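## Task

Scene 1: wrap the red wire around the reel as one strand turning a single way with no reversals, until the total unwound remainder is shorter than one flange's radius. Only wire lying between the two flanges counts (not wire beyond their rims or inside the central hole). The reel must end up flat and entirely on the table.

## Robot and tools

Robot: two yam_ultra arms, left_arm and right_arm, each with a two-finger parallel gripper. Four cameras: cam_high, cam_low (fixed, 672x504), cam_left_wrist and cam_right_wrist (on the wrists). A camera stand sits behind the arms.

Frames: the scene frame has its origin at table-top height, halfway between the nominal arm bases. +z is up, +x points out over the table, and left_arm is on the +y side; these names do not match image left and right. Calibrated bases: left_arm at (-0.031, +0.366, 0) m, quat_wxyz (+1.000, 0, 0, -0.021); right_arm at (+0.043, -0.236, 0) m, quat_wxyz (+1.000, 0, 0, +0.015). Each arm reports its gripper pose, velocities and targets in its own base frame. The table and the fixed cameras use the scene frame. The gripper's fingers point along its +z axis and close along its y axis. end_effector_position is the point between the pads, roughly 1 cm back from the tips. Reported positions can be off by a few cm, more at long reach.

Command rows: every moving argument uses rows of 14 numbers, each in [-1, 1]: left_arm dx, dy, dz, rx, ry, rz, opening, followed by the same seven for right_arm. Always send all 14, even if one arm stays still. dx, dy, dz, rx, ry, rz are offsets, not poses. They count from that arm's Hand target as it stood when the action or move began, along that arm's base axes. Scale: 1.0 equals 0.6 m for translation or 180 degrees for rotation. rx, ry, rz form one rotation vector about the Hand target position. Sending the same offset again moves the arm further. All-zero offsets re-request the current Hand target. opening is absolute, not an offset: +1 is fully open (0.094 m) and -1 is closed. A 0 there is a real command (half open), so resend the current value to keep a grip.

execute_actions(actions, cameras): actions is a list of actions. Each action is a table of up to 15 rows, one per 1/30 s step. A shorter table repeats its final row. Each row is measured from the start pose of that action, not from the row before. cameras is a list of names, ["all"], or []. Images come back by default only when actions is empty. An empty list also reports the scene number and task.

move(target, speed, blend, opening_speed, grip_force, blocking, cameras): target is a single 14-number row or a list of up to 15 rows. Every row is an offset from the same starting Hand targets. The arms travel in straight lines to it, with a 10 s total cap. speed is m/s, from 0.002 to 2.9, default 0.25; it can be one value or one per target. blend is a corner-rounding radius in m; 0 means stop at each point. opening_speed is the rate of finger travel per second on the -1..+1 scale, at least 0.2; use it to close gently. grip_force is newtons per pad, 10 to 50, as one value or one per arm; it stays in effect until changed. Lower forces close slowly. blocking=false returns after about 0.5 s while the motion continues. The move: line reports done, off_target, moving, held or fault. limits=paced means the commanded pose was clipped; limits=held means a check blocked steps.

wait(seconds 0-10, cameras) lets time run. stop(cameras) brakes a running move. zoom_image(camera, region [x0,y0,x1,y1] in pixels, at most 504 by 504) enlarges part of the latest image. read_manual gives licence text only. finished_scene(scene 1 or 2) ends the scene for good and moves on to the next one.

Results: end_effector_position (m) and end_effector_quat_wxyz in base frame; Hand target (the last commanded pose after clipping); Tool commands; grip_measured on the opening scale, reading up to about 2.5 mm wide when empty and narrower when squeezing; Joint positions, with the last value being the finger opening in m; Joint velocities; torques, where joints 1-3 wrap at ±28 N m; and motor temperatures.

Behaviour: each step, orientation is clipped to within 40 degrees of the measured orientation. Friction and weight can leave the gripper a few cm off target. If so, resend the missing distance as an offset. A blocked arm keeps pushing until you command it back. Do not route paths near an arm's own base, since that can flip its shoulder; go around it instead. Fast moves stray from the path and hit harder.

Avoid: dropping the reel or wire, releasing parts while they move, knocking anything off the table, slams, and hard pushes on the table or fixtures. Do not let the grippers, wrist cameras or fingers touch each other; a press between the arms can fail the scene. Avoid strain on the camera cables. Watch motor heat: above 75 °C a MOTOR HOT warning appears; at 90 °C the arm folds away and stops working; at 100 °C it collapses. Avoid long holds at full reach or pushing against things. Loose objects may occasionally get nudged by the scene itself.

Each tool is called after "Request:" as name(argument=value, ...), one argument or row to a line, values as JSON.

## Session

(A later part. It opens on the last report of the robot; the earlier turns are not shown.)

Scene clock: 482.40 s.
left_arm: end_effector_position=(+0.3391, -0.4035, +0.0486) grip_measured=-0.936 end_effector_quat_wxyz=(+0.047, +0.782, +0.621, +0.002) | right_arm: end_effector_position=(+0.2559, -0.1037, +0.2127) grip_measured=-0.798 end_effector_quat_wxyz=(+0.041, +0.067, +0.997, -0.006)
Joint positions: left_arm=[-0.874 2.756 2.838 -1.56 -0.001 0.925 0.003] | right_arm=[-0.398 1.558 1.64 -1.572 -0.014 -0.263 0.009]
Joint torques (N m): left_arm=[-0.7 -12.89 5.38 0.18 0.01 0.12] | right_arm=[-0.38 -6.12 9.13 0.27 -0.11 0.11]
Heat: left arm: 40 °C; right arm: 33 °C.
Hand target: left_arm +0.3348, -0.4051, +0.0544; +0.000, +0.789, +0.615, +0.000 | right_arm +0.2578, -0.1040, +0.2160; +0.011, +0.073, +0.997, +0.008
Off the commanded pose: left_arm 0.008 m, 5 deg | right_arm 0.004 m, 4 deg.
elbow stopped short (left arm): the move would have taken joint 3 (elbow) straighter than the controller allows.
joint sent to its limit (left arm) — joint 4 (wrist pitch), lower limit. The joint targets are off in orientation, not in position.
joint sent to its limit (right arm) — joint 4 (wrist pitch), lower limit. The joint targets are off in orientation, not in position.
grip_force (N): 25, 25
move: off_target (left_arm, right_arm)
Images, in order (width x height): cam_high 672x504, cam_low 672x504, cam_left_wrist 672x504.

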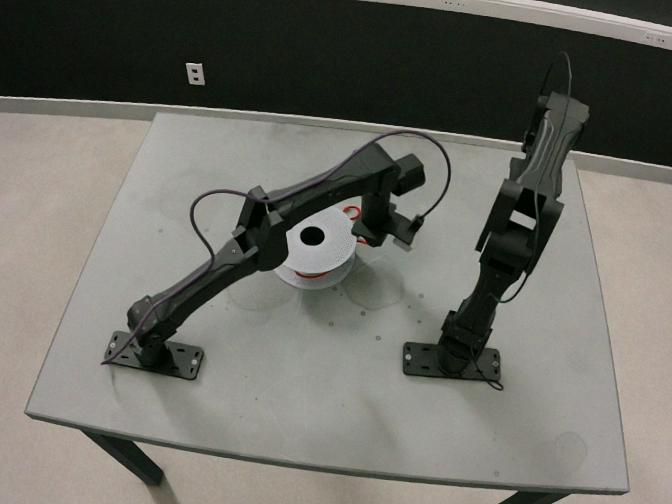

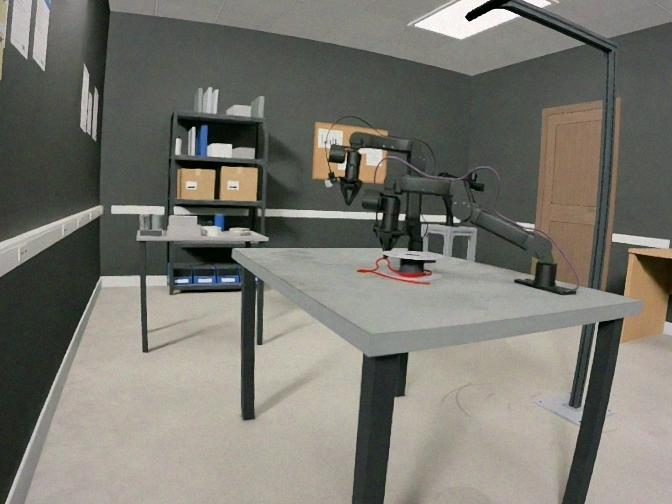

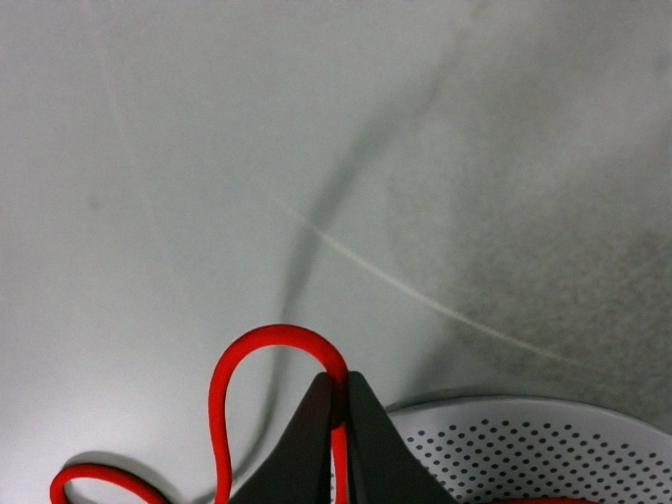

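Request:
move(
  target=[
    [0,0,-0.045,0,0,0,-1,0,0,0,0,0,0,-0.8],
    [0,0,-0.045,0,0,0,-0.5,0,0,0,0,0,0,-0.8],
    [0,0,0.2,0,0,0,-0.5,0,0,0,0,0,0,-0.8],
  ],
  cameras=["cam_low","cam_left_wrist"],
  speed=[0.06,0.06,0.15],
)

Request:
move(
  target=[-0.1,0.8,0,0,0,0.56,-0.5,0,0,0,0,0,0,-0.8],
  cameras=["cam_low","cam_high"],
  speed=0.3,
)

Request:
zoom_image(
  camera="cam_low",
  region=[378, 225, 478, 310],
)

Request:
zoom_image(
  camera="cam_high",
  region=[200, 150, 420, 320],
)

Scene clock: 487.97 s.
left_arm: end_effector_position=(+0.3402, -0.4045, +0.1528) grip_measured=-0.502 end_effector_quat_wxyz=(+0.145, +0.776, +0.614, +0.005) | right_arm: end_effector_position=(+0.2559, -0.1037, +0.2127) grip_measured=-0.798 end_effector_quat_wxyz=(+0.041, +0.067, +0.997, -0.006)
Joint positions: left_arm=[-0.874 2.542 2.822 -1.56 -0.003 0.928 0.023] | right_arm=[-0.398 1.558 1.64 -1.572 -0.014 -0.263 0.009]
Joint torques (N m): left_arm=[-0.64 -14.01 5.86 0.55 0.01 0.08] | right_arm=[-0.43 -6.16 9.11 0.26 -0.12 0.08]
Motor temperatures (°C): left_arm=[27 41 34 24 23 24 25] | right_arm=[23 33 29 27 22 24 23]
Heat: left arm: 41 °C; right arm: 33 °C.
Hand target: left_arm +0.3348, -0.4051, +0.1745; +0.000, +0.789, +0.615, +0.000 | right_arm +0.2578, -0.1040, +0.2160; +0.011, +0.073, +0.997, +0.008
Off the commanded pose: left_arm 0.022 m, 17 deg | right_arm 0.004 m, 4 deg.
elbow stopped short (left arm): the move would have taken joint 3 (elbow) straighter than the controller allows.
joint sent to its limit (left arm) — joint 4 (wrist pitch), lower limit. The joint targets are off in orientation, not in position.
joint sent to its limit (right arm) — joint 4 (wrist pitch), lower limit. The joint targets are off in orientation, not in position.
grip_force (N): 25, 25
move: off_target (left_arm, right_arm); target 2's new opening was sent with left_arm's hand 0.005 m and 3 deg from that target
Images, in order (width x height): cam_low 672x504, cam_left_wrist 672x504.

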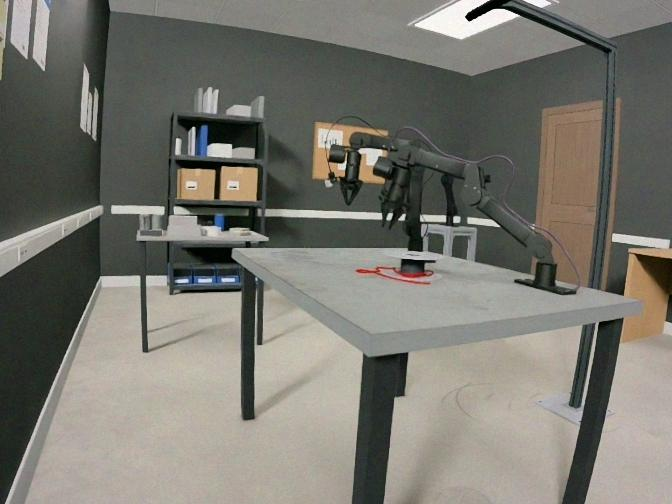

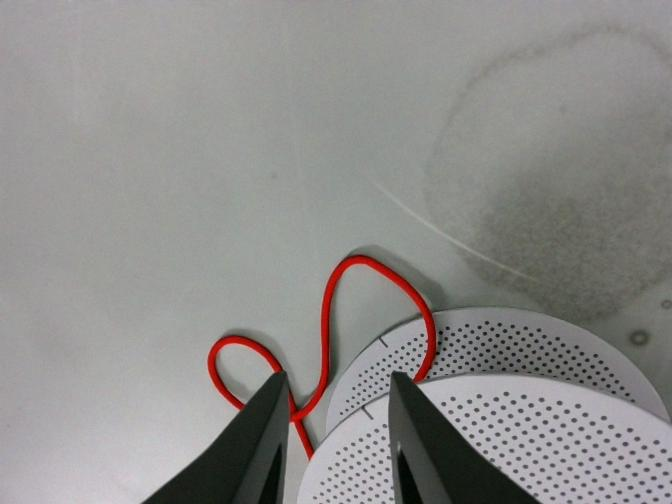

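Scene clock: 491.60 s.
left_arm: end_effector_position=(+0.2716, +0.0743, +0.1691) grip_measured=-0.502 end_effector_quat_wxyz=(-0.004, +0.033, +0.999, +0.001) | right_arm: end_effector_position=(+0.2559, -0.1037, +0.2127) grip_measured=-0.798 end_effector_quat_wxyz=(+0.041, +0.067, +0.997, -0.006)
Joint positions: left_arm=[0.261 1.625 1.534 -1.488 -0.004 0.326 0.023] | right_arm=[-0.398 1.558 1.64 -1.572 -0.014 -0.263 0.009]
Joint torques (N m): left_arm=[0.14 -4.72 8.4 0 0.03 -0.06] | right_arm=[-0.35 -6.17 9.11 0.26 -0.1 0.13]
Heat: left arm: 41 °C; right arm: 33 °C.
Hand target: left_arm +0.2748, +0.0749, +0.1744; +0.000, +0.029, +1.000, +0.000 | right_arm +0.2578, -0.1040, +0.2160; +0.011, +0.073, +0.997, +0.008
Off the commanded pose: left_arm 0.006 m, 1 deg | right_arm 0.004 m, 4 deg.
joint sent to its limit (right arm) — joint 4 (wrist pitch), lower limit. The joint targets are off in orientation, not in position.
grip_force (N): 25, 25
move: off_target (right_arm)
Images, in order (width x height): cam_high 672x504, cam_low 672x504.

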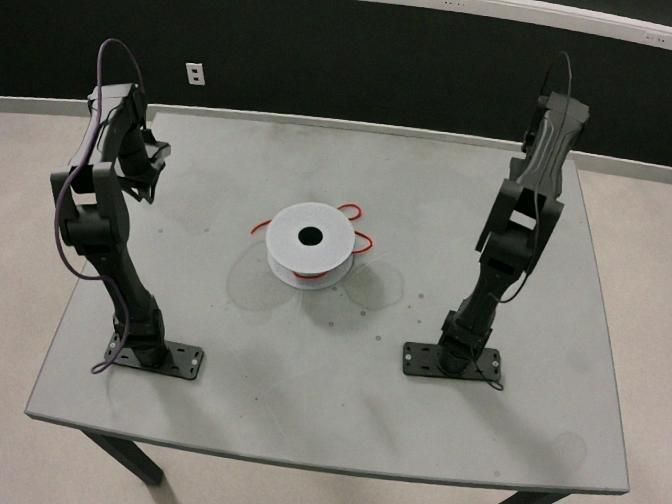

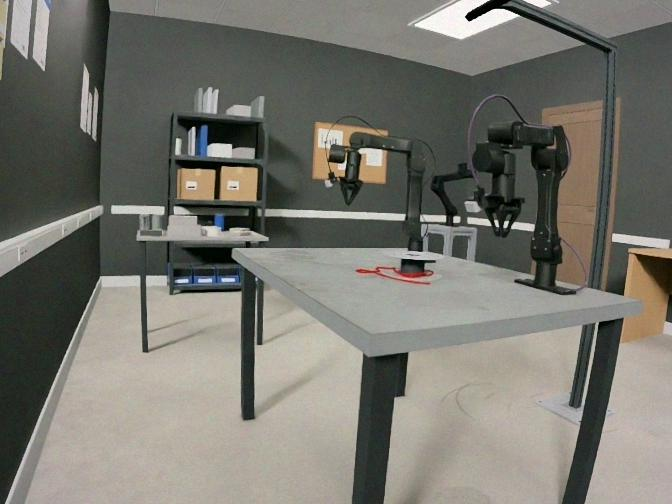

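Scaled by 5.040 from the camera's 672x504 image, which has a finer 960x720 frame.

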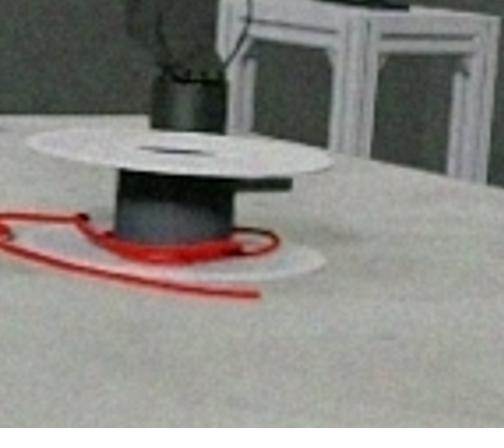

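Scaled by 2.291 from the camera's 672x504 image, which has a finer 960x720 frame.

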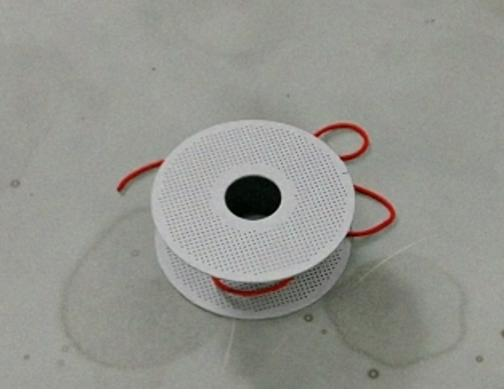

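Request:
move(
  target=[0,0,0,0,0,0,-0.5,-0.041,0.6925,-0.077,0,0,-0.233,-0.85],
  cameras=["cam_right_wrist"],
  speed=0.3,
)

Scene clock: 495.33 s.
left_arm: end_effector_position=(+0.2715, +0.0743, +0.1691) grip_measured=-0.502 end_effector_quat_wxyz=(-0.005, +0.033, +0.999, +0.001) | right_arm: end_effector_position=(+0.2294, +0.3152, +0.1716) grip_measured=-0.848 end_effector_quat_wxyz=(+0.006, +0.419, +0.908, +0.018)
Joint positions: left_arm=[0.261 1.625 1.534 -1.488 -0.004 0.326 0.023] | right_arm=[0.941 2.032 2.061 -1.562 0.005 1.806 0.007]
Joint torques (N m): left_arm=[0.14 -4.71 8.4 -0.02 0.03 -0.06] | right_arm=[-0.38 -10.5 8.84 0.05 0.19 0.11]
Heat: left arm: 40 °C; right arm: 33 °C.
Hand target: left_arm +0.2748, +0.0749, +0.1744; +0.000, +0.029, +1.000, +0.000 | right_arm +0.2332, +0.3115, +0.1698; +0.013, +0.425, +0.905, +0.004
Off the commanded pose: left_arm 0.006 m, 1 deg | right_arm 0.006 m, 2 deg.
joint sent to its limit (right arm) — joint 4 (wrist pitch), lower limit. The joint targets still meet the commanded pose.
grip_force (N): 25, 25
move: done
Images, in order (width x height): cam_right_wrist 672x504.

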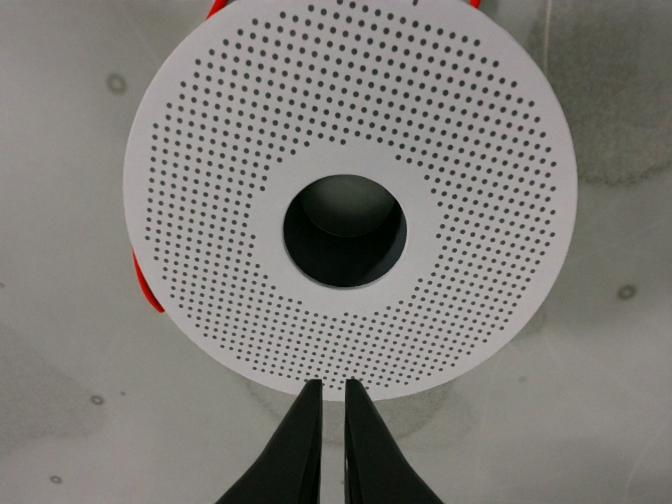

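Request:
move(
  target=[
    [0,0,0,0,0,0,-0.5,-0.002,0,-0.13,0,0,0,-0.85],
    [0,0,0,0,0,0,-0.5,-0.002,0.0,-0.196,0,0,0,-0.85],
  ],
  speed=0.08,
)

Request:
move(
  target=[0,0,0,0,0,0,-0.5,0,0,0,0,0,0,0.02],
  opening_speed=0.3,
  cameras=["cam_right_wrist"],
)

Request:
move(
  target=[0,0,0,0,0,0,-0.5,0,0,0,0,0,0.5,0.02],
  cameras=["cam_low","cam_high"],
  speed=0.2,
)

Request:
zoom_image(
  camera="cam_low",
  region=[378, 225, 478, 310],
)

Request:
zoom_image(
  camera="cam_high",
  region=[200, 150, 420, 320],
)

Scene clock: 501.37 s.
left_arm: end_effector_position=(+0.2715, +0.0743, +0.1691) grip_measured=-0.502 end_effector_quat_wxyz=(-0.005, +0.033, +0.999, +0.001) | right_arm: end_effector_position=(+0.2301, +0.3160, +0.0572) grip_measured=-0.848 end_effector_quat_wxyz=(+0.005, +0.420, +0.907, +0.011)
Joint positions: left_arm=[0.261 1.625 1.534 -1.488 -0.004 0.326 0.023] | right_arm=[0.941 2.032 1.603 -1.118 0.006 1.809 0.007]
Joint torques (N m): left_arm=[0.13 -4.71 8.39 -0.02 0.04 -0.06] | right_arm=[-0.25 -11.82 6.11 0.34 0.17 0.11]
Heat: left arm: 39 °C; right arm: 34 °C.
Hand target: left_arm +0.2748, +0.0749, +0.1744; +0.000, +0.029, +1.000, +0.000 | right_arm +0.2320, +0.3115, +0.0522; +0.013, +0.425, +0.905, +0.004
Off the commanded pose: left_arm 0.006 m, 1 deg | right_arm 0.007 m, 1 deg.
grip_force (N): 25, 25
move: done

Scene clock: 504.47 s.
left_arm: end_effector_position=(+0.2715, +0.0743, +0.1691) grip_measured=-0.502 end_effector_quat_wxyz=(-0.005, +0.033, +0.999, +0.001) | right_arm: end_effector_position=(+0.2311, +0.3163, +0.0640) grip_measured=-0.106 end_effector_quat_wxyz=(+0.008, +0.422, +0.907, +0.019)
Joint positions: left_arm=[0.261 1.625 1.534 -1.488 -0.004 0.326 0.023] | right_arm=[0.941 2.014 1.603 -1.12 0.009 1.812 0.042]
Joint torques (N m): left_arm=[0.14 -4.71 8.39 -0.02 0.04 -0.06] | right_arm=[-0.23 -10.15 6.11 0.38 0.14 0.05]
Heat: left arm: 38 °C; right arm: 34 °C.
Hand target: left_arm +0.2748, +0.0749, +0.1744; +0.000, +0.029, +1.000, +0.000 | right_arm +0.2320, +0.3115, +0.0521; +0.014, +0.425, +0.905, +0.004
Off the commanded pose: left_arm 0.006 m, 1 deg | right_arm 0.013 m, 2 deg.
grip_force (N): 25, 25
move: off_target (right_arm)
Images, in order (width x height): cam_right_wrist 672x504.

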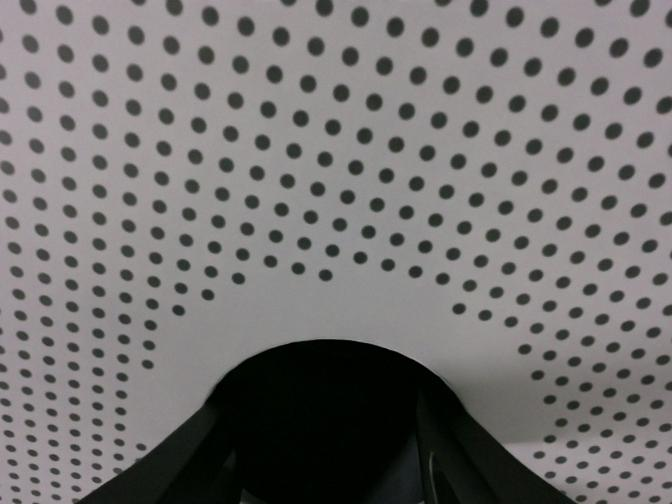

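Scene clock: 509.17 s.
left_arm: end_effector_position=(+0.2715, +0.0743, +0.1691) grip_measured=-0.502 end_effector_quat_wxyz=(-0.005, +0.033, +0.999, +0.001) | right_arm: end_effector_position=(+0.2359, +0.3169, +0.0667) grip_measured=-0.067 end_effector_quat_wxyz=(+0.024, -0.328, +0.944, +0.018)
Joint positions: left_arm=[0.261 1.625 1.534 -1.488 -0.004 0.326 0.023] | right_arm=[0.927 2.007 1.603 -1.108 -0.003 0.258 0.044]
Joint torques (N m): left_arm=[0.14 -4.71 8.39 -0.02 0.03 -0.06] | right_arm=[-0.59 -10.69 4.63 0.47 -0.11 -0.3]
Heat: left arm: 37 °C; right arm: 34 °C.
Hand target: left_arm +0.2748, +0.0749, +0.1744; +0.000, +0.029, +1.000, +0.000 | right_arm +0.2321, +0.3114, +0.0522; +0.007, -0.339, +0.941, +0.012
Off the commanded pose: left_arm 0.006 m, 1 deg | right_arm 0.016 m, 2 deg.
grip_force (N): 25, 25
move: off_target (right_arm)
Images, in order (width x height): cam_high 672x504, cam_low 672x504.

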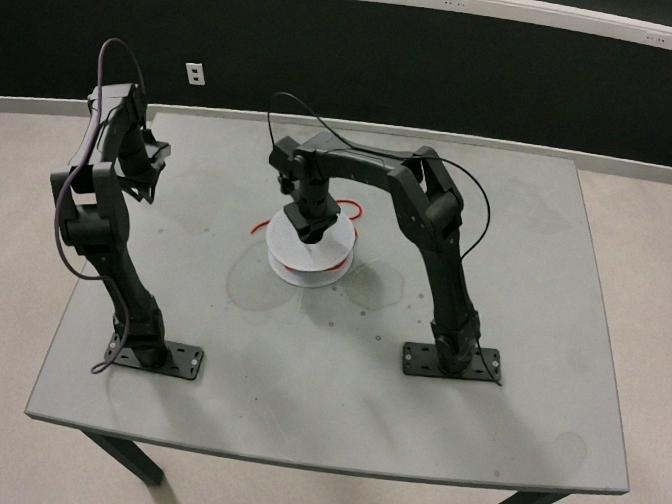

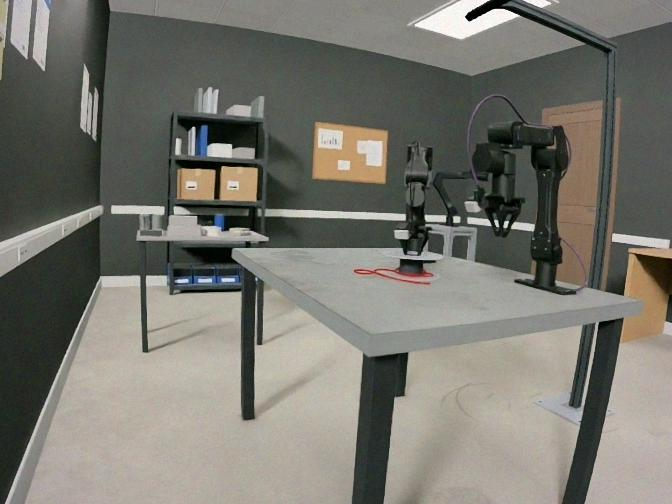

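Scaled by 5.040 from the camera's 672x504 image, which has a finer 960x720 frame.

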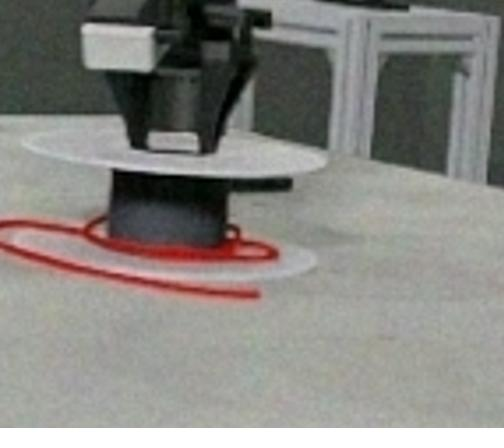

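Scaled by 2.291 from the camera's 672x504 image, which has a finer 960x720 frame.

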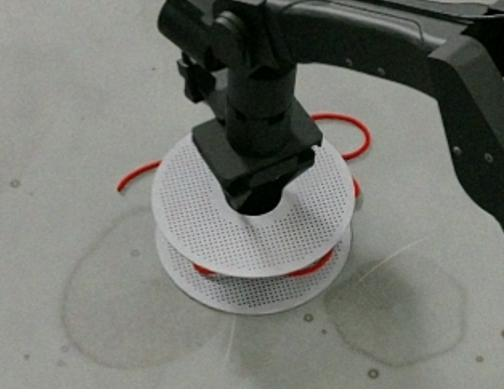

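Request:
move(
  target=[0,0,0,0,0,0,-0.5,0,0,0,0,0,0.5,0.02],
  cameras=["cam_low","cam_high"],
  speed=0.2,
)

Request:
zoom_image(
  camera="cam_low",
  region=[378, 225, 478, 310],
)

Request:
zoom_image(
  camera="cam_high",
  region=[200, 150, 420, 320],
)

Scene clock: 516.13 s.
left_arm: end_effector_position=(+0.2715, +0.0743, +0.1691) grip_measured=-0.502 end_effector_quat_wxyz=(-0.005, +0.033, +0.999, +0.001) | right_arm: end_effector_position=(+0.2327, +0.3162, +0.0700) grip_measured=-0.024 end_effector_quat_wxyz=(-0.025, +0.901, -0.433, -0.010)
Joint positions: left_arm=[0.261 1.625 1.534 -1.488 -0.004 0.326 0.023] | right_arm=[0.92 2.009 1.62 -1.137 -0.029 -1.324 0.046]
Joint torques (N m): left_arm=[0.14 -4.71 8.4 -0.02 0.04 -0.06] | right_arm=[-0.53 -8.06 7.42 0.19 0.01 -0.28]
Motor temperatures (°C): left_arm=[27 36 35 24 23 24 25] | right_arm=[23 34 29 27 22 24 24]
Heat: left arm: 36 °C; right arm: 34 °C.
Hand target: left_arm +0.2748, +0.0749, +0.1744; +0.000, +0.029, +1.000, +0.000 | right_arm +0.2320, +0.3115, +0.0521; +0.004, +0.905, -0.425, -0.013
Off the commanded pose: left_arm 0.006 m, 1 deg | right_arm 0.018 m, 3 deg.
grip_force (N): 25, 25
move: off_target (right_arm)
Images, in order (width x height): cam_high 672x504, cam_low 672x504.

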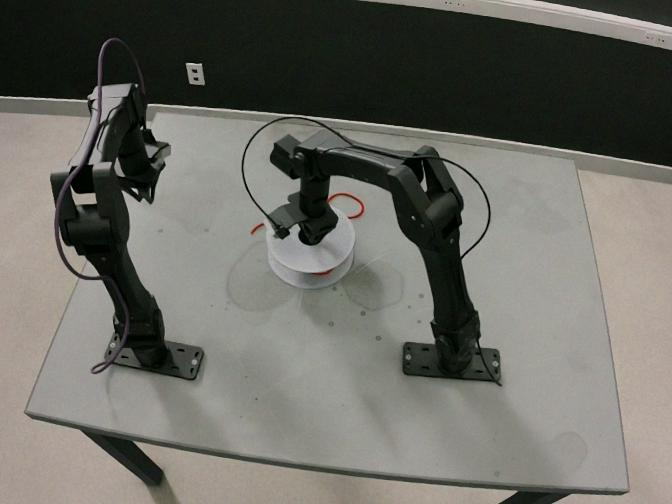

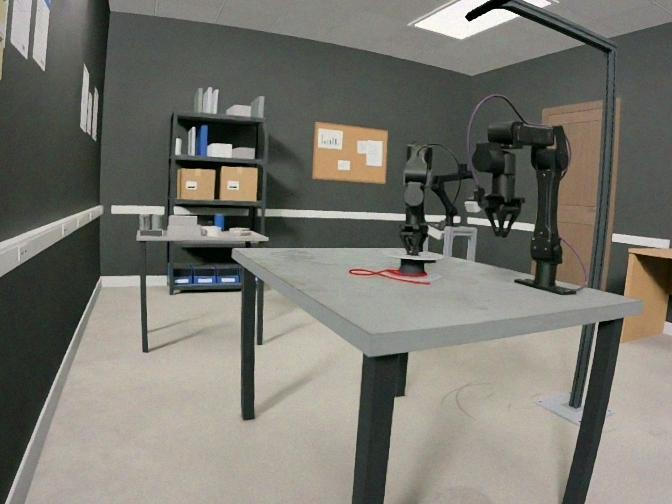

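Scaled by 5.040 from the camera's 672x504 image, which has a finer 960x720 frame.

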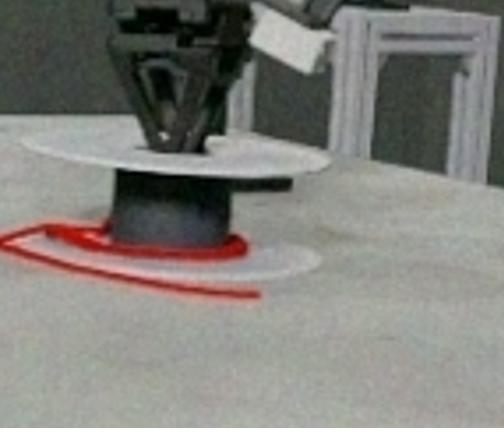

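Scaled by 2.291 from the camera's 672x504 image, which has a finer 960x720 frame.

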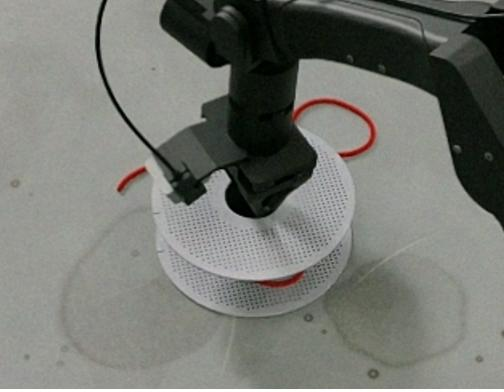

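Request:
move(
  target=[
    [0,0,0,0,0,0,-0.5,0,0,0,0,0,0,-0.8],
    [0,0,0,0,0,0,-0.5,0,0,0,0,0,-0.5,-0.8],
    [0,0,0,0,0,0,-0.5,0,0,0,0,0,0.972,-0.8],
  ],
  speed=0.6,
)

Request:
move(
  target=[0,0,0,0,0,0,-0.5,0,0,0,0,0,0,0.02],
  opening_speed=0.3,
)

Request:
move(
  target=[0,0,0,0,0,0,-0.5,0,0,0,0,0,0.5,0.02],
  cameras=["cam_low","cam_high"],
  speed=0.2,
)

Request:
zoom_image(
  camera="cam_low",
  region=[378, 225, 478, 310],
)

Request:
zoom_image(
  camera="cam_high",
  region=[200, 150, 420, 320],
)

Scene clock: 525.50 s.
left_arm: end_effector_position=(+0.2715, +0.0743, +0.1691) grip_measured=-0.502 end_effector_quat_wxyz=(-0.005, +0.033, +0.999, +0.001) | right_arm: end_effector_position=(+0.2320, +0.3126, +0.0513) grip_measured=-0.798 end_effector_quat_wxyz=(+0.004, +0.463, +0.886, +0.008)
Joint positions: left_arm=[0.261 1.625 1.534 -1.488 -0.004 0.326 0.023] | right_arm=[0.933 2.037 1.586 -1.104 0.006 1.896 0.009]
Joint torques (N m): left_arm=[0.14 -4.71 8.4 -0.02 0.04 -0.06] | right_arm=[0.57 -12.01 7.66 0.13 0.21 0.11]
Heat: left arm: 35 °C; right arm: 35 °C.
Hand target: left_arm +0.2748, +0.0749, +0.1744; +0.000, +0.029, +1.000, +0.000 | right_arm +0.2320, +0.3116, +0.0521; +0.013, +0.464, +0.886, +0.003
Off the commanded pose: left_arm 0.006 m, 1 deg | right_arm 0.001 m, 1 deg.
grip_force (N): 25, 25
move: done

Scene clock: 528.43 s.
left_arm: end_effector_position=(+0.2715, +0.0743, +0.1691) grip_measured=-0.502 end_effector_quat_wxyz=(-0.005, +0.033, +0.999, +0.001) | right_arm: end_effector_position=(+0.2322, +0.3124, +0.0638) grip_measured=-0.108 end_effector_quat_wxyz=(+0.006, +0.465, +0.885, +0.015)
Joint positions: left_arm=[0.261 1.625 1.534 -1.488 -0.004 0.326 0.023] | right_arm=[0.933 2.012 1.6 -1.126 0.008 1.901 0.042]
Joint torques (N m): left_arm=[0.13 -4.71 8.39 -0.01 0.03 -0.06] | right_arm=[0.55 -9.84 6.5 0.43 0.17 0.05]
Heat: left arm: 35 °C; right arm: 36 °C.
Hand target: left_arm +0.2748, +0.0749, +0.1744; +0.000, +0.029, +1.000, +0.000 | right_arm +0.2320, +0.3116, +0.0522; +0.013, +0.464, +0.885, +0.003
Off the commanded pose: left_arm 0.006 m, 1 deg | right_arm 0.012 m, 2 deg.
grip_force (N): 25, 25
move: off_target (right_arm)

Scene clock: 533.13 s.
left_arm: end_effector_position=(+0.2715, +0.0743, +0.1691) grip_measured=-0.502 end_effector_quat_wxyz=(-0.005, +0.033, +0.999, +0.001) | right_arm: end_effector_position=(+0.2364, +0.3155, +0.0665) grip_measured=-0.069 end_effector_quat_wxyz=(+0.025, -0.285, +0.958, +0.015)
Joint positions: left_arm=[0.261 1.625 1.534 -1.488 -0.004 0.326 0.023] | right_arm=[0.928 2.005 1.6 -1.108 0.005 0.349 0.044]
Joint torques (N m): left_arm=[0.16 -4.7 8.39 -0.01 0.03 -0.06] | right_arm=[-0.47 -10.51 4.85 0.51 -0.16 -0.34]
Heat: left arm: 35 °C; right arm: 35 °C.
Hand target: left_arm +0.2748, +0.0749, +0.1744; +0.000, +0.029, +1.000, +0.000 | right_arm +0.2320, +0.3115, +0.0522; +0.007, -0.298, +0.955, +0.012
Off the commanded pose: left_arm 0.006 m, 1 deg | right_arm 0.015 m, 3 deg.
grip_force (N): 25, 25
move: off_target (right_arm)
Images, in order (width x height): cam_high 672x504, cam_low 672x504.

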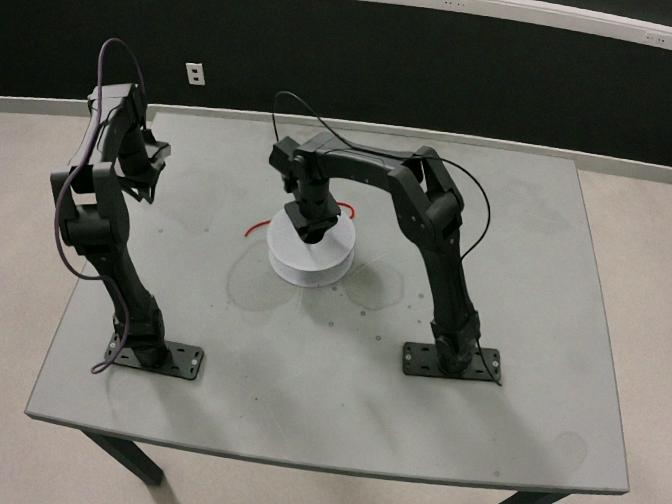

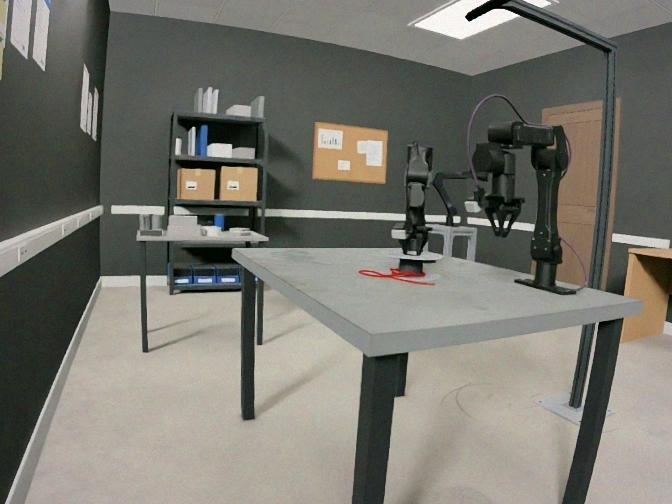

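Scaled by 5.040 from the camera's 672x504 image, which has a finer 960x720 frame.

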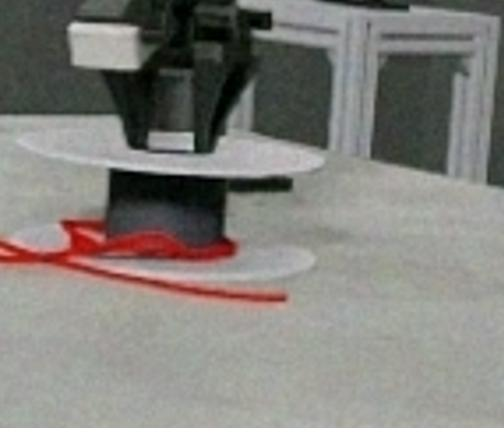

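Scaled by 2.291 from the camera's 672x504 image, which has a finer 960x720 frame.

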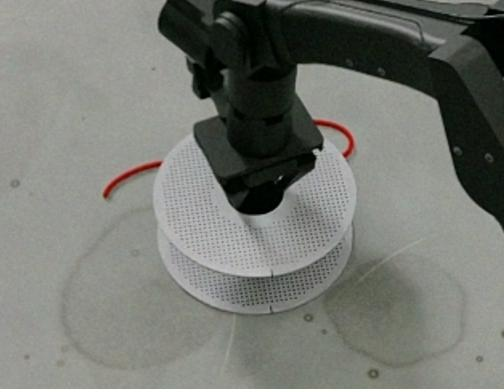

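Request:
move(
  target=[0,0,0,0,0,0,-0.5,0,0,0,0,0,0.5,0.02],
  cameras=["cam_low","cam_high"],
  speed=0.2,
)

Request:
zoom_image(
  camera="cam_low",
  region=[378, 225, 478, 310],
)

Request:
zoom_image(
  camera="cam_high",
  region=[200, 150, 420, 320],
)

Scene clock: 538.93 s.
left_arm: end_effector_position=(+0.2715, +0.0743, +0.1691) grip_measured=-0.502 end_effector_quat_wxyz=(-0.005, +0.033, +0.999, +0.001) | right_arm: end_effector_position=(+0.2348, +0.3156, +0.0701) grip_measured=-0.024 end_effector_quat_wxyz=(-0.026, +0.880, -0.475, -0.005)
Joint positions: left_arm=[0.261 1.625 1.534 -1.488 -0.004 0.326 0.023] | right_arm=[0.92 2.007 1.618 -1.131 -0.019 -1.231 0.046]
Joint torques (N m): left_arm=[0.14 -4.71 8.4 -0.02 0.04 -0.06] | right_arm=[-0.42 -7.99 7.36 0.17 -0.11 -0.34]
Heat: left arm: 35 °C; right arm: 35 °C.
Hand target: left_arm +0.2748, +0.0749, +0.1744; +0.000, +0.029, +1.000, +0.000 | right_arm +0.2321, +0.3115, +0.0522; +0.003, +0.885, -0.465, -0.013
Off the commanded pose: left_arm 0.006 m, 1 deg | right_arm 0.019 m, 4 deg.
grip_force (N): 25, 25
move: off_target (right_arm)
Images, in order (width x height): cam_high 672x504, cam_low 672x504.

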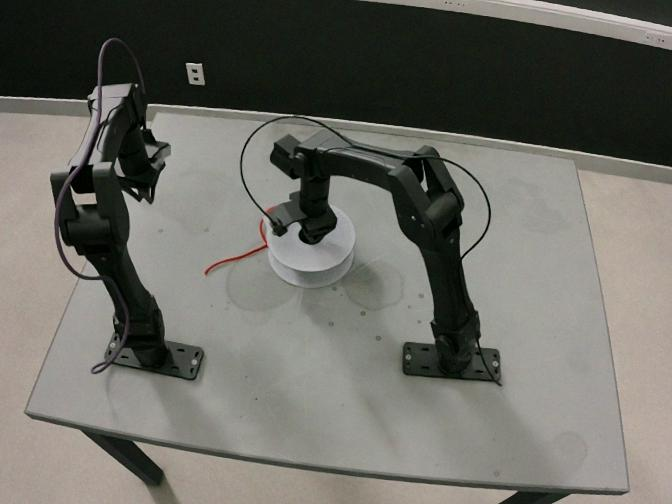

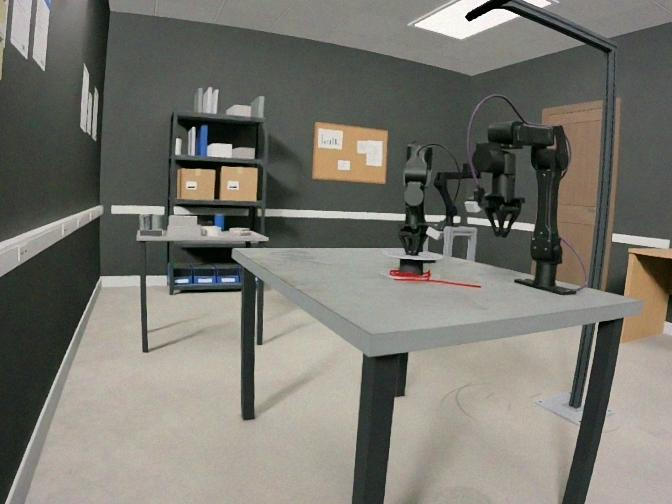

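Scaled by 5.040 from the camera's 672x504 image, which has a finer 960x720 frame.

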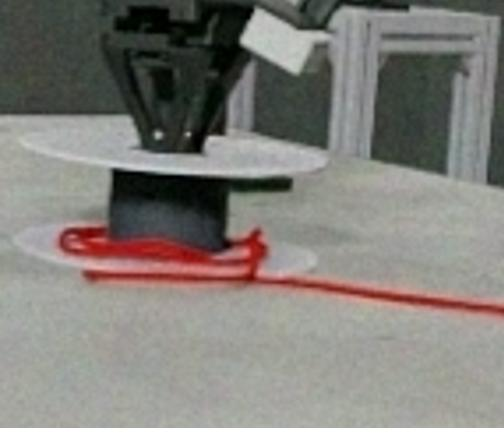

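Scaled by 2.291 from the camera's 672x504 image, which has a finer 960x720 frame.

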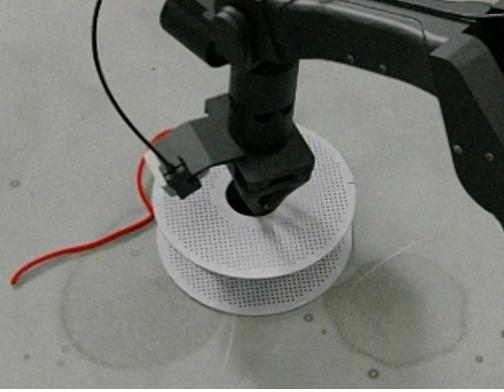

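Request:
move(
  target=[
    [0,0,0,0,0,0,-0.5,0,0,0,0,0,0,-0.8],
    [0,0,0,0,0,0,-0.5,0,0,0,0,0,-0.5,-0.8],
    [0.05,-0.2,-0.04,0,0,0.405,-0.5,0,0,0,0,0,0.98,-0.8],
  ],
  speed=[0.6,0.6,0.4],
)

Request:
move(
  target=[0,-0.09,0,0,0,0,-0.5,0,0,0,0,0,0,0.02],
  opening_speed=0.3,
  cameras=["cam_left_wrist"],
)

Scene clock: 554.73 s.
left_arm: end_effector_position=(+0.2971, -0.0436, +0.1479) grip_measured=-0.502 end_effector_quat_wxyz=(-0.011, -0.570, +0.822, +0.005) | right_arm: end_effector_position=(+0.2320, +0.3125, +0.0518) grip_measured=-0.798 end_effector_quat_wxyz=(+0.004, +0.491, +0.871, +0.008)
Joint positions: left_arm=[-0.145 1.703 1.534 -1.426 0.007 -1.356 0.023] | right_arm=[0.933 2.035 1.585 -1.104 0.007 1.959 0.009]
Joint torques (N m): left_arm=[-0.51 -5.24 7.65 0.2 -0.09 -0.06] | right_arm=[0.68 -11.66 7.95 0.11 0.18 0.1]
Heat: left arm: 35 °C; right arm: 34 °C.
Hand target: left_arm +0.3047, -0.0451, +0.1505; +0.000, -0.571, +0.821, +0.000 | right_arm +0.2321, +0.3115, +0.0522; +0.014, +0.492, +0.870, +0.003
Off the commanded pose: left_arm 0.008 m, 1 deg | right_arm 0.001 m, 1 deg.
grip_force (N): 25, 25
move: done

Scene clock: 557.67 s.
left_arm: end_effector_position=(+0.2975, -0.0984, +0.1464) grip_measured=-0.502 end_effector_quat_wxyz=(-0.010, -0.567, +0.823, +0.005) | right_arm: end_effector_position=(+0.2328, +0.3126, +0.0636) grip_measured=-0.112 end_effector_quat_wxyz=(+0.007, +0.493, +0.870, +0.015)
Joint positions: left_arm=[-0.317 1.75 1.584 -1.425 0.01 -1.524 0.023] | right_arm=[0.933 2.015 1.603 -1.127 0.01 1.964 0.042]
Joint torques (N m): left_arm=[-0.06 -5.57 8.32 0.11 -0.12 -0.08] | right_arm=[0.59 -9.95 6.48 0.39 0.14 0.04]
Heat: left arm: 35 °C; right arm: 35 °C.
Hand target: left_arm +0.3048, -0.0992, +0.1504; +0.000, -0.571, +0.821, +0.000 | right_arm +0.2321, +0.3116, +0.0522; +0.013, +0.492, +0.870, +0.003
Off the commanded pose: left_arm 0.008 m, 1 deg | right_arm 0.012 m, 2 deg.
grip_force (N): 25, 25
move: off_target (right_arm)
Images, in order (width x height): cam_left_wrist 672x504.

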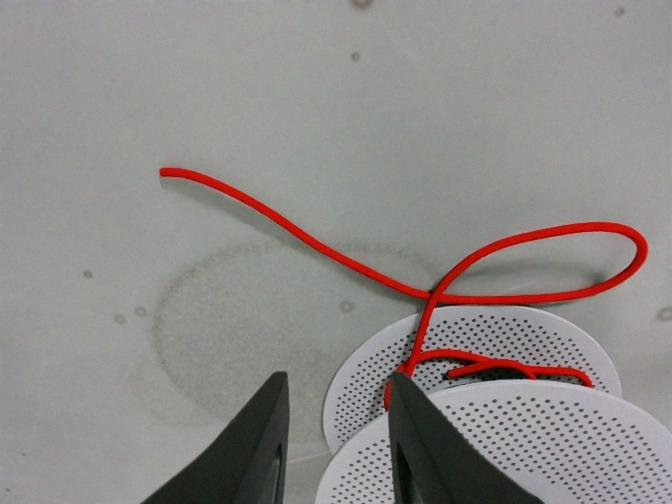

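Request:
move(
  target=[0.232,-0.134,-0.14,0,0,0,-0.4,0,0,0,0,0,0,0.02],
  cameras=["cam_left_wrist"],
  speed=0.2,
)

Scene clock: 562.63 s.
left_arm: end_effector_position=(+0.4440, -0.1782, +0.0657) grip_measured=-0.402 end_effector_quat_wxyz=(-0.003, -0.570, +0.822, -0.005) | right_arm: end_effector_position=(+0.2328, +0.3126, +0.0636) grip_measured=-0.112 end_effector_quat_wxyz=(+0.007, +0.493, +0.870, +0.015)
Joint positions: left_arm=[-0.38 2.474 2.369 -1.461 0.01 -1.593 0.028] | right_arm=[0.933 2.015 1.603 -1.127 0.01 1.964 0.042]
Joint torques (N m): left_arm=[-0.54 -10.07 8.34 -0.01 -0.12 -0.08] | right_arm=[0.64 -9.98 6.52 0.39 0.14 0.07]
Heat: left arm: 35 °C; right arm: 35 °C.
Hand target: left_arm +0.4440, -0.1796, +0.0664; +0.000, -0.571, +0.821, +0.000 | right_arm +0.2321, +0.3116, +0.0522; +0.013, +0.492, +0.870, +0.003
Off the commanded pose: left_arm 0.002 m, 1 deg | right_arm 0.011 m, 2 deg.
grip_force (N): 25, 25
move: off_target (right_arm)
Images, in order (width x height): cam_left_wrist 672x504.

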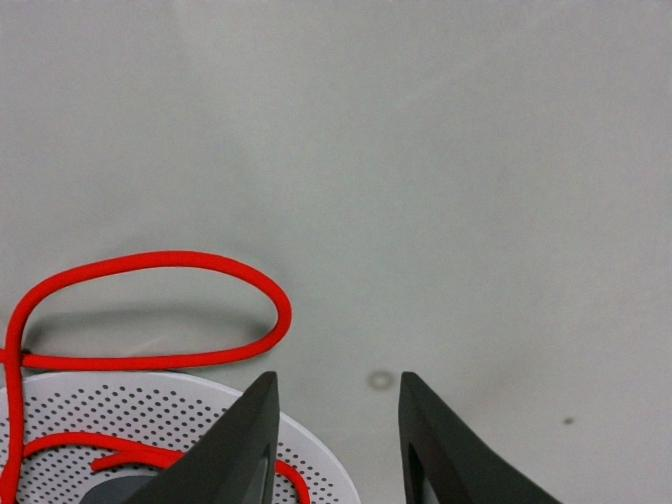

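Request:
move(
  target=[
    [-0.033,-0.004,-0.03,0,0,0,-0.4,0,0,0,0,0,0,0.02],
    [-0.033,-0.004,-0.096,0,0,0,-0.4,0,0,0,0,0,0,0.02],
  ],
  cameras=["cam_left_wrist"],
  speed=0.08,
)

Scene clock: 564.73 s.
left_arm: end_effector_position=(+0.4198, -0.1737, +0.0276) grip_measured=-0.402 end_effector_quat_wxyz=(-0.032, -0.569, +0.821, +0.039) | right_arm: end_effector_position=(+0.2328, +0.3126, +0.0636) grip_measured=-0.112 end_effector_quat_wxyz=(+0.007, +0.493, +0.870, +0.015)
Joint positions: left_arm=[-0.39 2.474 2.214 -1.41 0.011 -1.602 0.028] | right_arm=[0.933 2.015 1.603 -1.127 0.01 1.964 0.042]
Joint torques (N m): left_arm=[0.16 -11.12 6.37 -0.09 -0.02 0.01] | right_arm=[0.59 -10 6.5 0.39 0.15 0.06]
Heat: left arm: 35 °C; right arm: 35 °C.
Hand target: left_arm +0.4228, -0.1745, +0.0312; -0.027, -0.569, +0.821, +0.033 (not the last commanded pose) | right_arm +0.2321, +0.3116, +0.0522; +0.013, +0.492, +0.870, +0.003
Off the commanded pose: left_arm 0.021 m, 6 deg | right_arm 0.011 m, 2 deg.
grip_force (N): 25, 25
move: held (left_arm; a check stopped the path), off_target (right_arm); path passed 0 of 2 targets; limits=held
pose unreachable (left arm): on one or more control steps of this call, first in action 0 (counted from 0), this arm could not follow its commanded pose, so it was not sent that pose on those steps. It may still have moved: this result reports where it is.
cause: moving toward the commanded pose would bring a part of the arm too close to another arm (this arm's forearm (the part past joint 3) and the right arm's wrist (the part past joint 4), 13 mm apart when this arm was first held).
Images, in order (width x height): cam_left_wrist 672x504.

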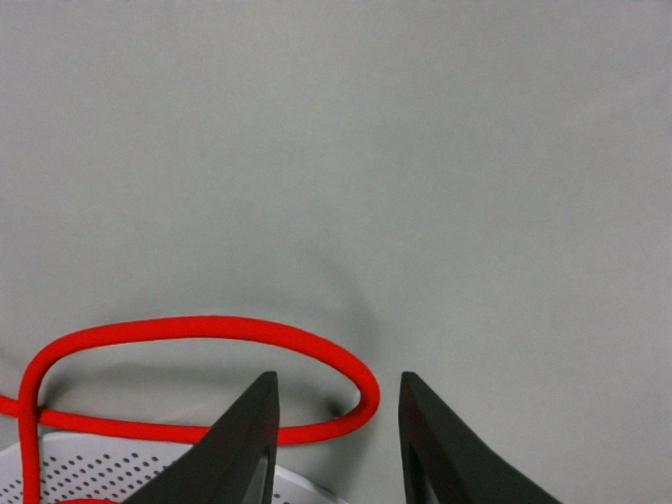

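Request:
move(
  target=[
    [0,0,0,0,0,0,-0.4,0,0,0,0,0,0,-0.8],
    [0,0,0,0,0,0,-0.4,0,0.005,0.12,0,0,0,-0.8],
    [0,0,0,0,0,0,-0.4,0.0,-0.4,0.2,0,0,0.2,-0.8],
  ],
  cameras=["cam_left_wrist"],
  speed=[0.1,0.1,0.2],
)

Request:
move(
  target=[
    [0.005,0.005,-0.032,0.0,0,0,-0.4,0,0,0,0,0,0,-0.8],
    [0.005,0.005,-0.032,0,0,0,-1,0,0,0,0,0,0,-0.8],
    [0.0,0.01,0.05,0,0,0,-1,0,0,0,0,0,0,-0.8],
  ],
  cameras=["cam_left_wrist","cam_low"],
  speed=0.08,
)

Scene clock: 569.63 s.
left_arm: end_effector_position=(+0.4198, -0.1737, +0.0276) grip_measured=-0.402 end_effector_quat_wxyz=(-0.032, -0.569, +0.821, +0.039) | right_arm: end_effector_position=(+0.2334, +0.3134, +0.0676) grip_measured=-0.798 end_effector_quat_wxyz=(+0.007, +0.493, +0.870, +0.016)
Joint positions: left_arm=[-0.39 2.474 2.214 -1.41 0.011 -1.602 0.028] | right_arm=[0.933 2.014 1.618 -1.141 0.01 1.964 0.009]
Joint torques (N m): left_arm=[0.03 -11.17 6.45 -0.06 -0.02 0.01] | right_arm=[0.02 -12.11 6.95 0.28 0 -0.02]
Heat: left arm: 37 °C; right arm: 36 °C.
Hand target: left_arm +0.4228, -0.1745, +0.0312; -0.027, -0.569, +0.821, +0.033 | right_arm +0.2327, +0.3124, +0.0666; +0.007, +0.493, +0.870, +0.014 (not the last commanded pose)
Off the commanded pose: left_arm 0.005 m, 1 deg | right_arm 0.263 m, 36 deg.
grip_force (N): 25, 25
move: held (right_arm; a check stopped the path); path passed 1 of 3 targets; limits=held
pose unreachable (right arm): on one or more control steps of this call, first in action 0 (counted from 0), this arm could not follow its commanded pose, so it was not sent that pose on those steps. It may still have moved: this result reports where it is.
cause: moving toward the commanded pose would bring a part of the arm too close to another arm (this arm's wrist (the part past joint 4) and the left arm's forearm (the part past joint 3), 12 mm apart when this arm was first held).
Images, in order (width x height): cam_left_wrist 672x504.

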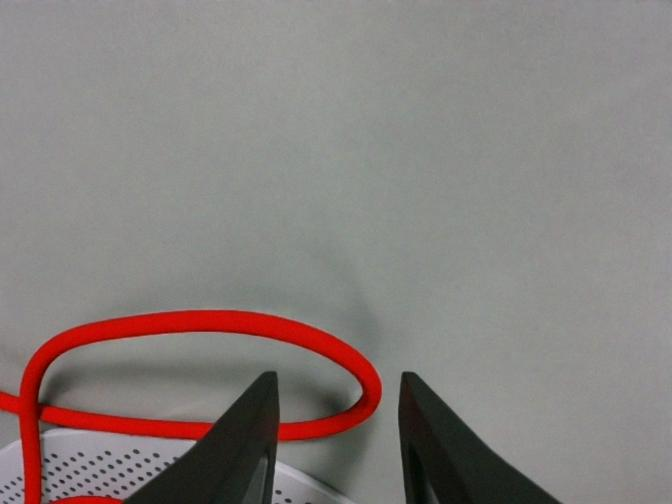

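Scene clock: 573.77 s.
left_arm: end_effector_position=(+0.4194, -0.1719, +0.0500) grip_measured=-0.927 end_effector_quat_wxyz=(-0.033, -0.568, +0.821, +0.039) | right_arm: end_effector_position=(+0.2334, +0.3134, +0.0676) grip_measured=-0.798 end_effector_quat_wxyz=(+0.007, +0.493, +0.870, +0.016)
Joint positions: left_arm=[-0.386 2.474 2.303 -1.502 0.013 -1.596 0.003] | right_arm=[0.933 2.014 1.618 -1.141 0.01 1.964 0.009]
Joint torques (N m): left_arm=[0.72 -11.6 8.17 -0.28 -0.04 0.06] | right_arm=[-0.1 -11.92 7.02 0.29 -0.01 -0.01]
Heat: left arm: 38 °C; right arm: 36 °C.
Hand target: left_arm +0.4228, -0.1685, +0.0613; -0.027, -0.569, +0.821, +0.033 | right_arm +0.2327, +0.3124, +0.0666; +0.007, +0.493, +0.870, +0.014
Off the commanded pose: left_arm 0.012 m, 1 deg | right_arm 0.002 m, 0 deg.
grip_force (N): 25, 25
move: off_target (left_arm)
Images, in order (width x height): cam_low 672x504, cam_left_wrist 672x504.

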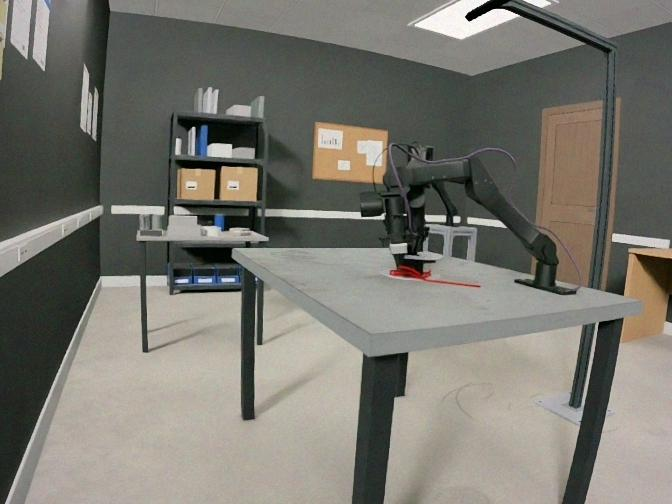

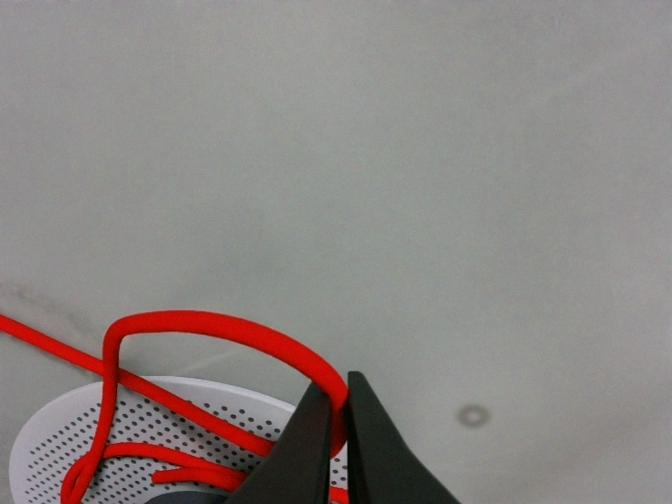

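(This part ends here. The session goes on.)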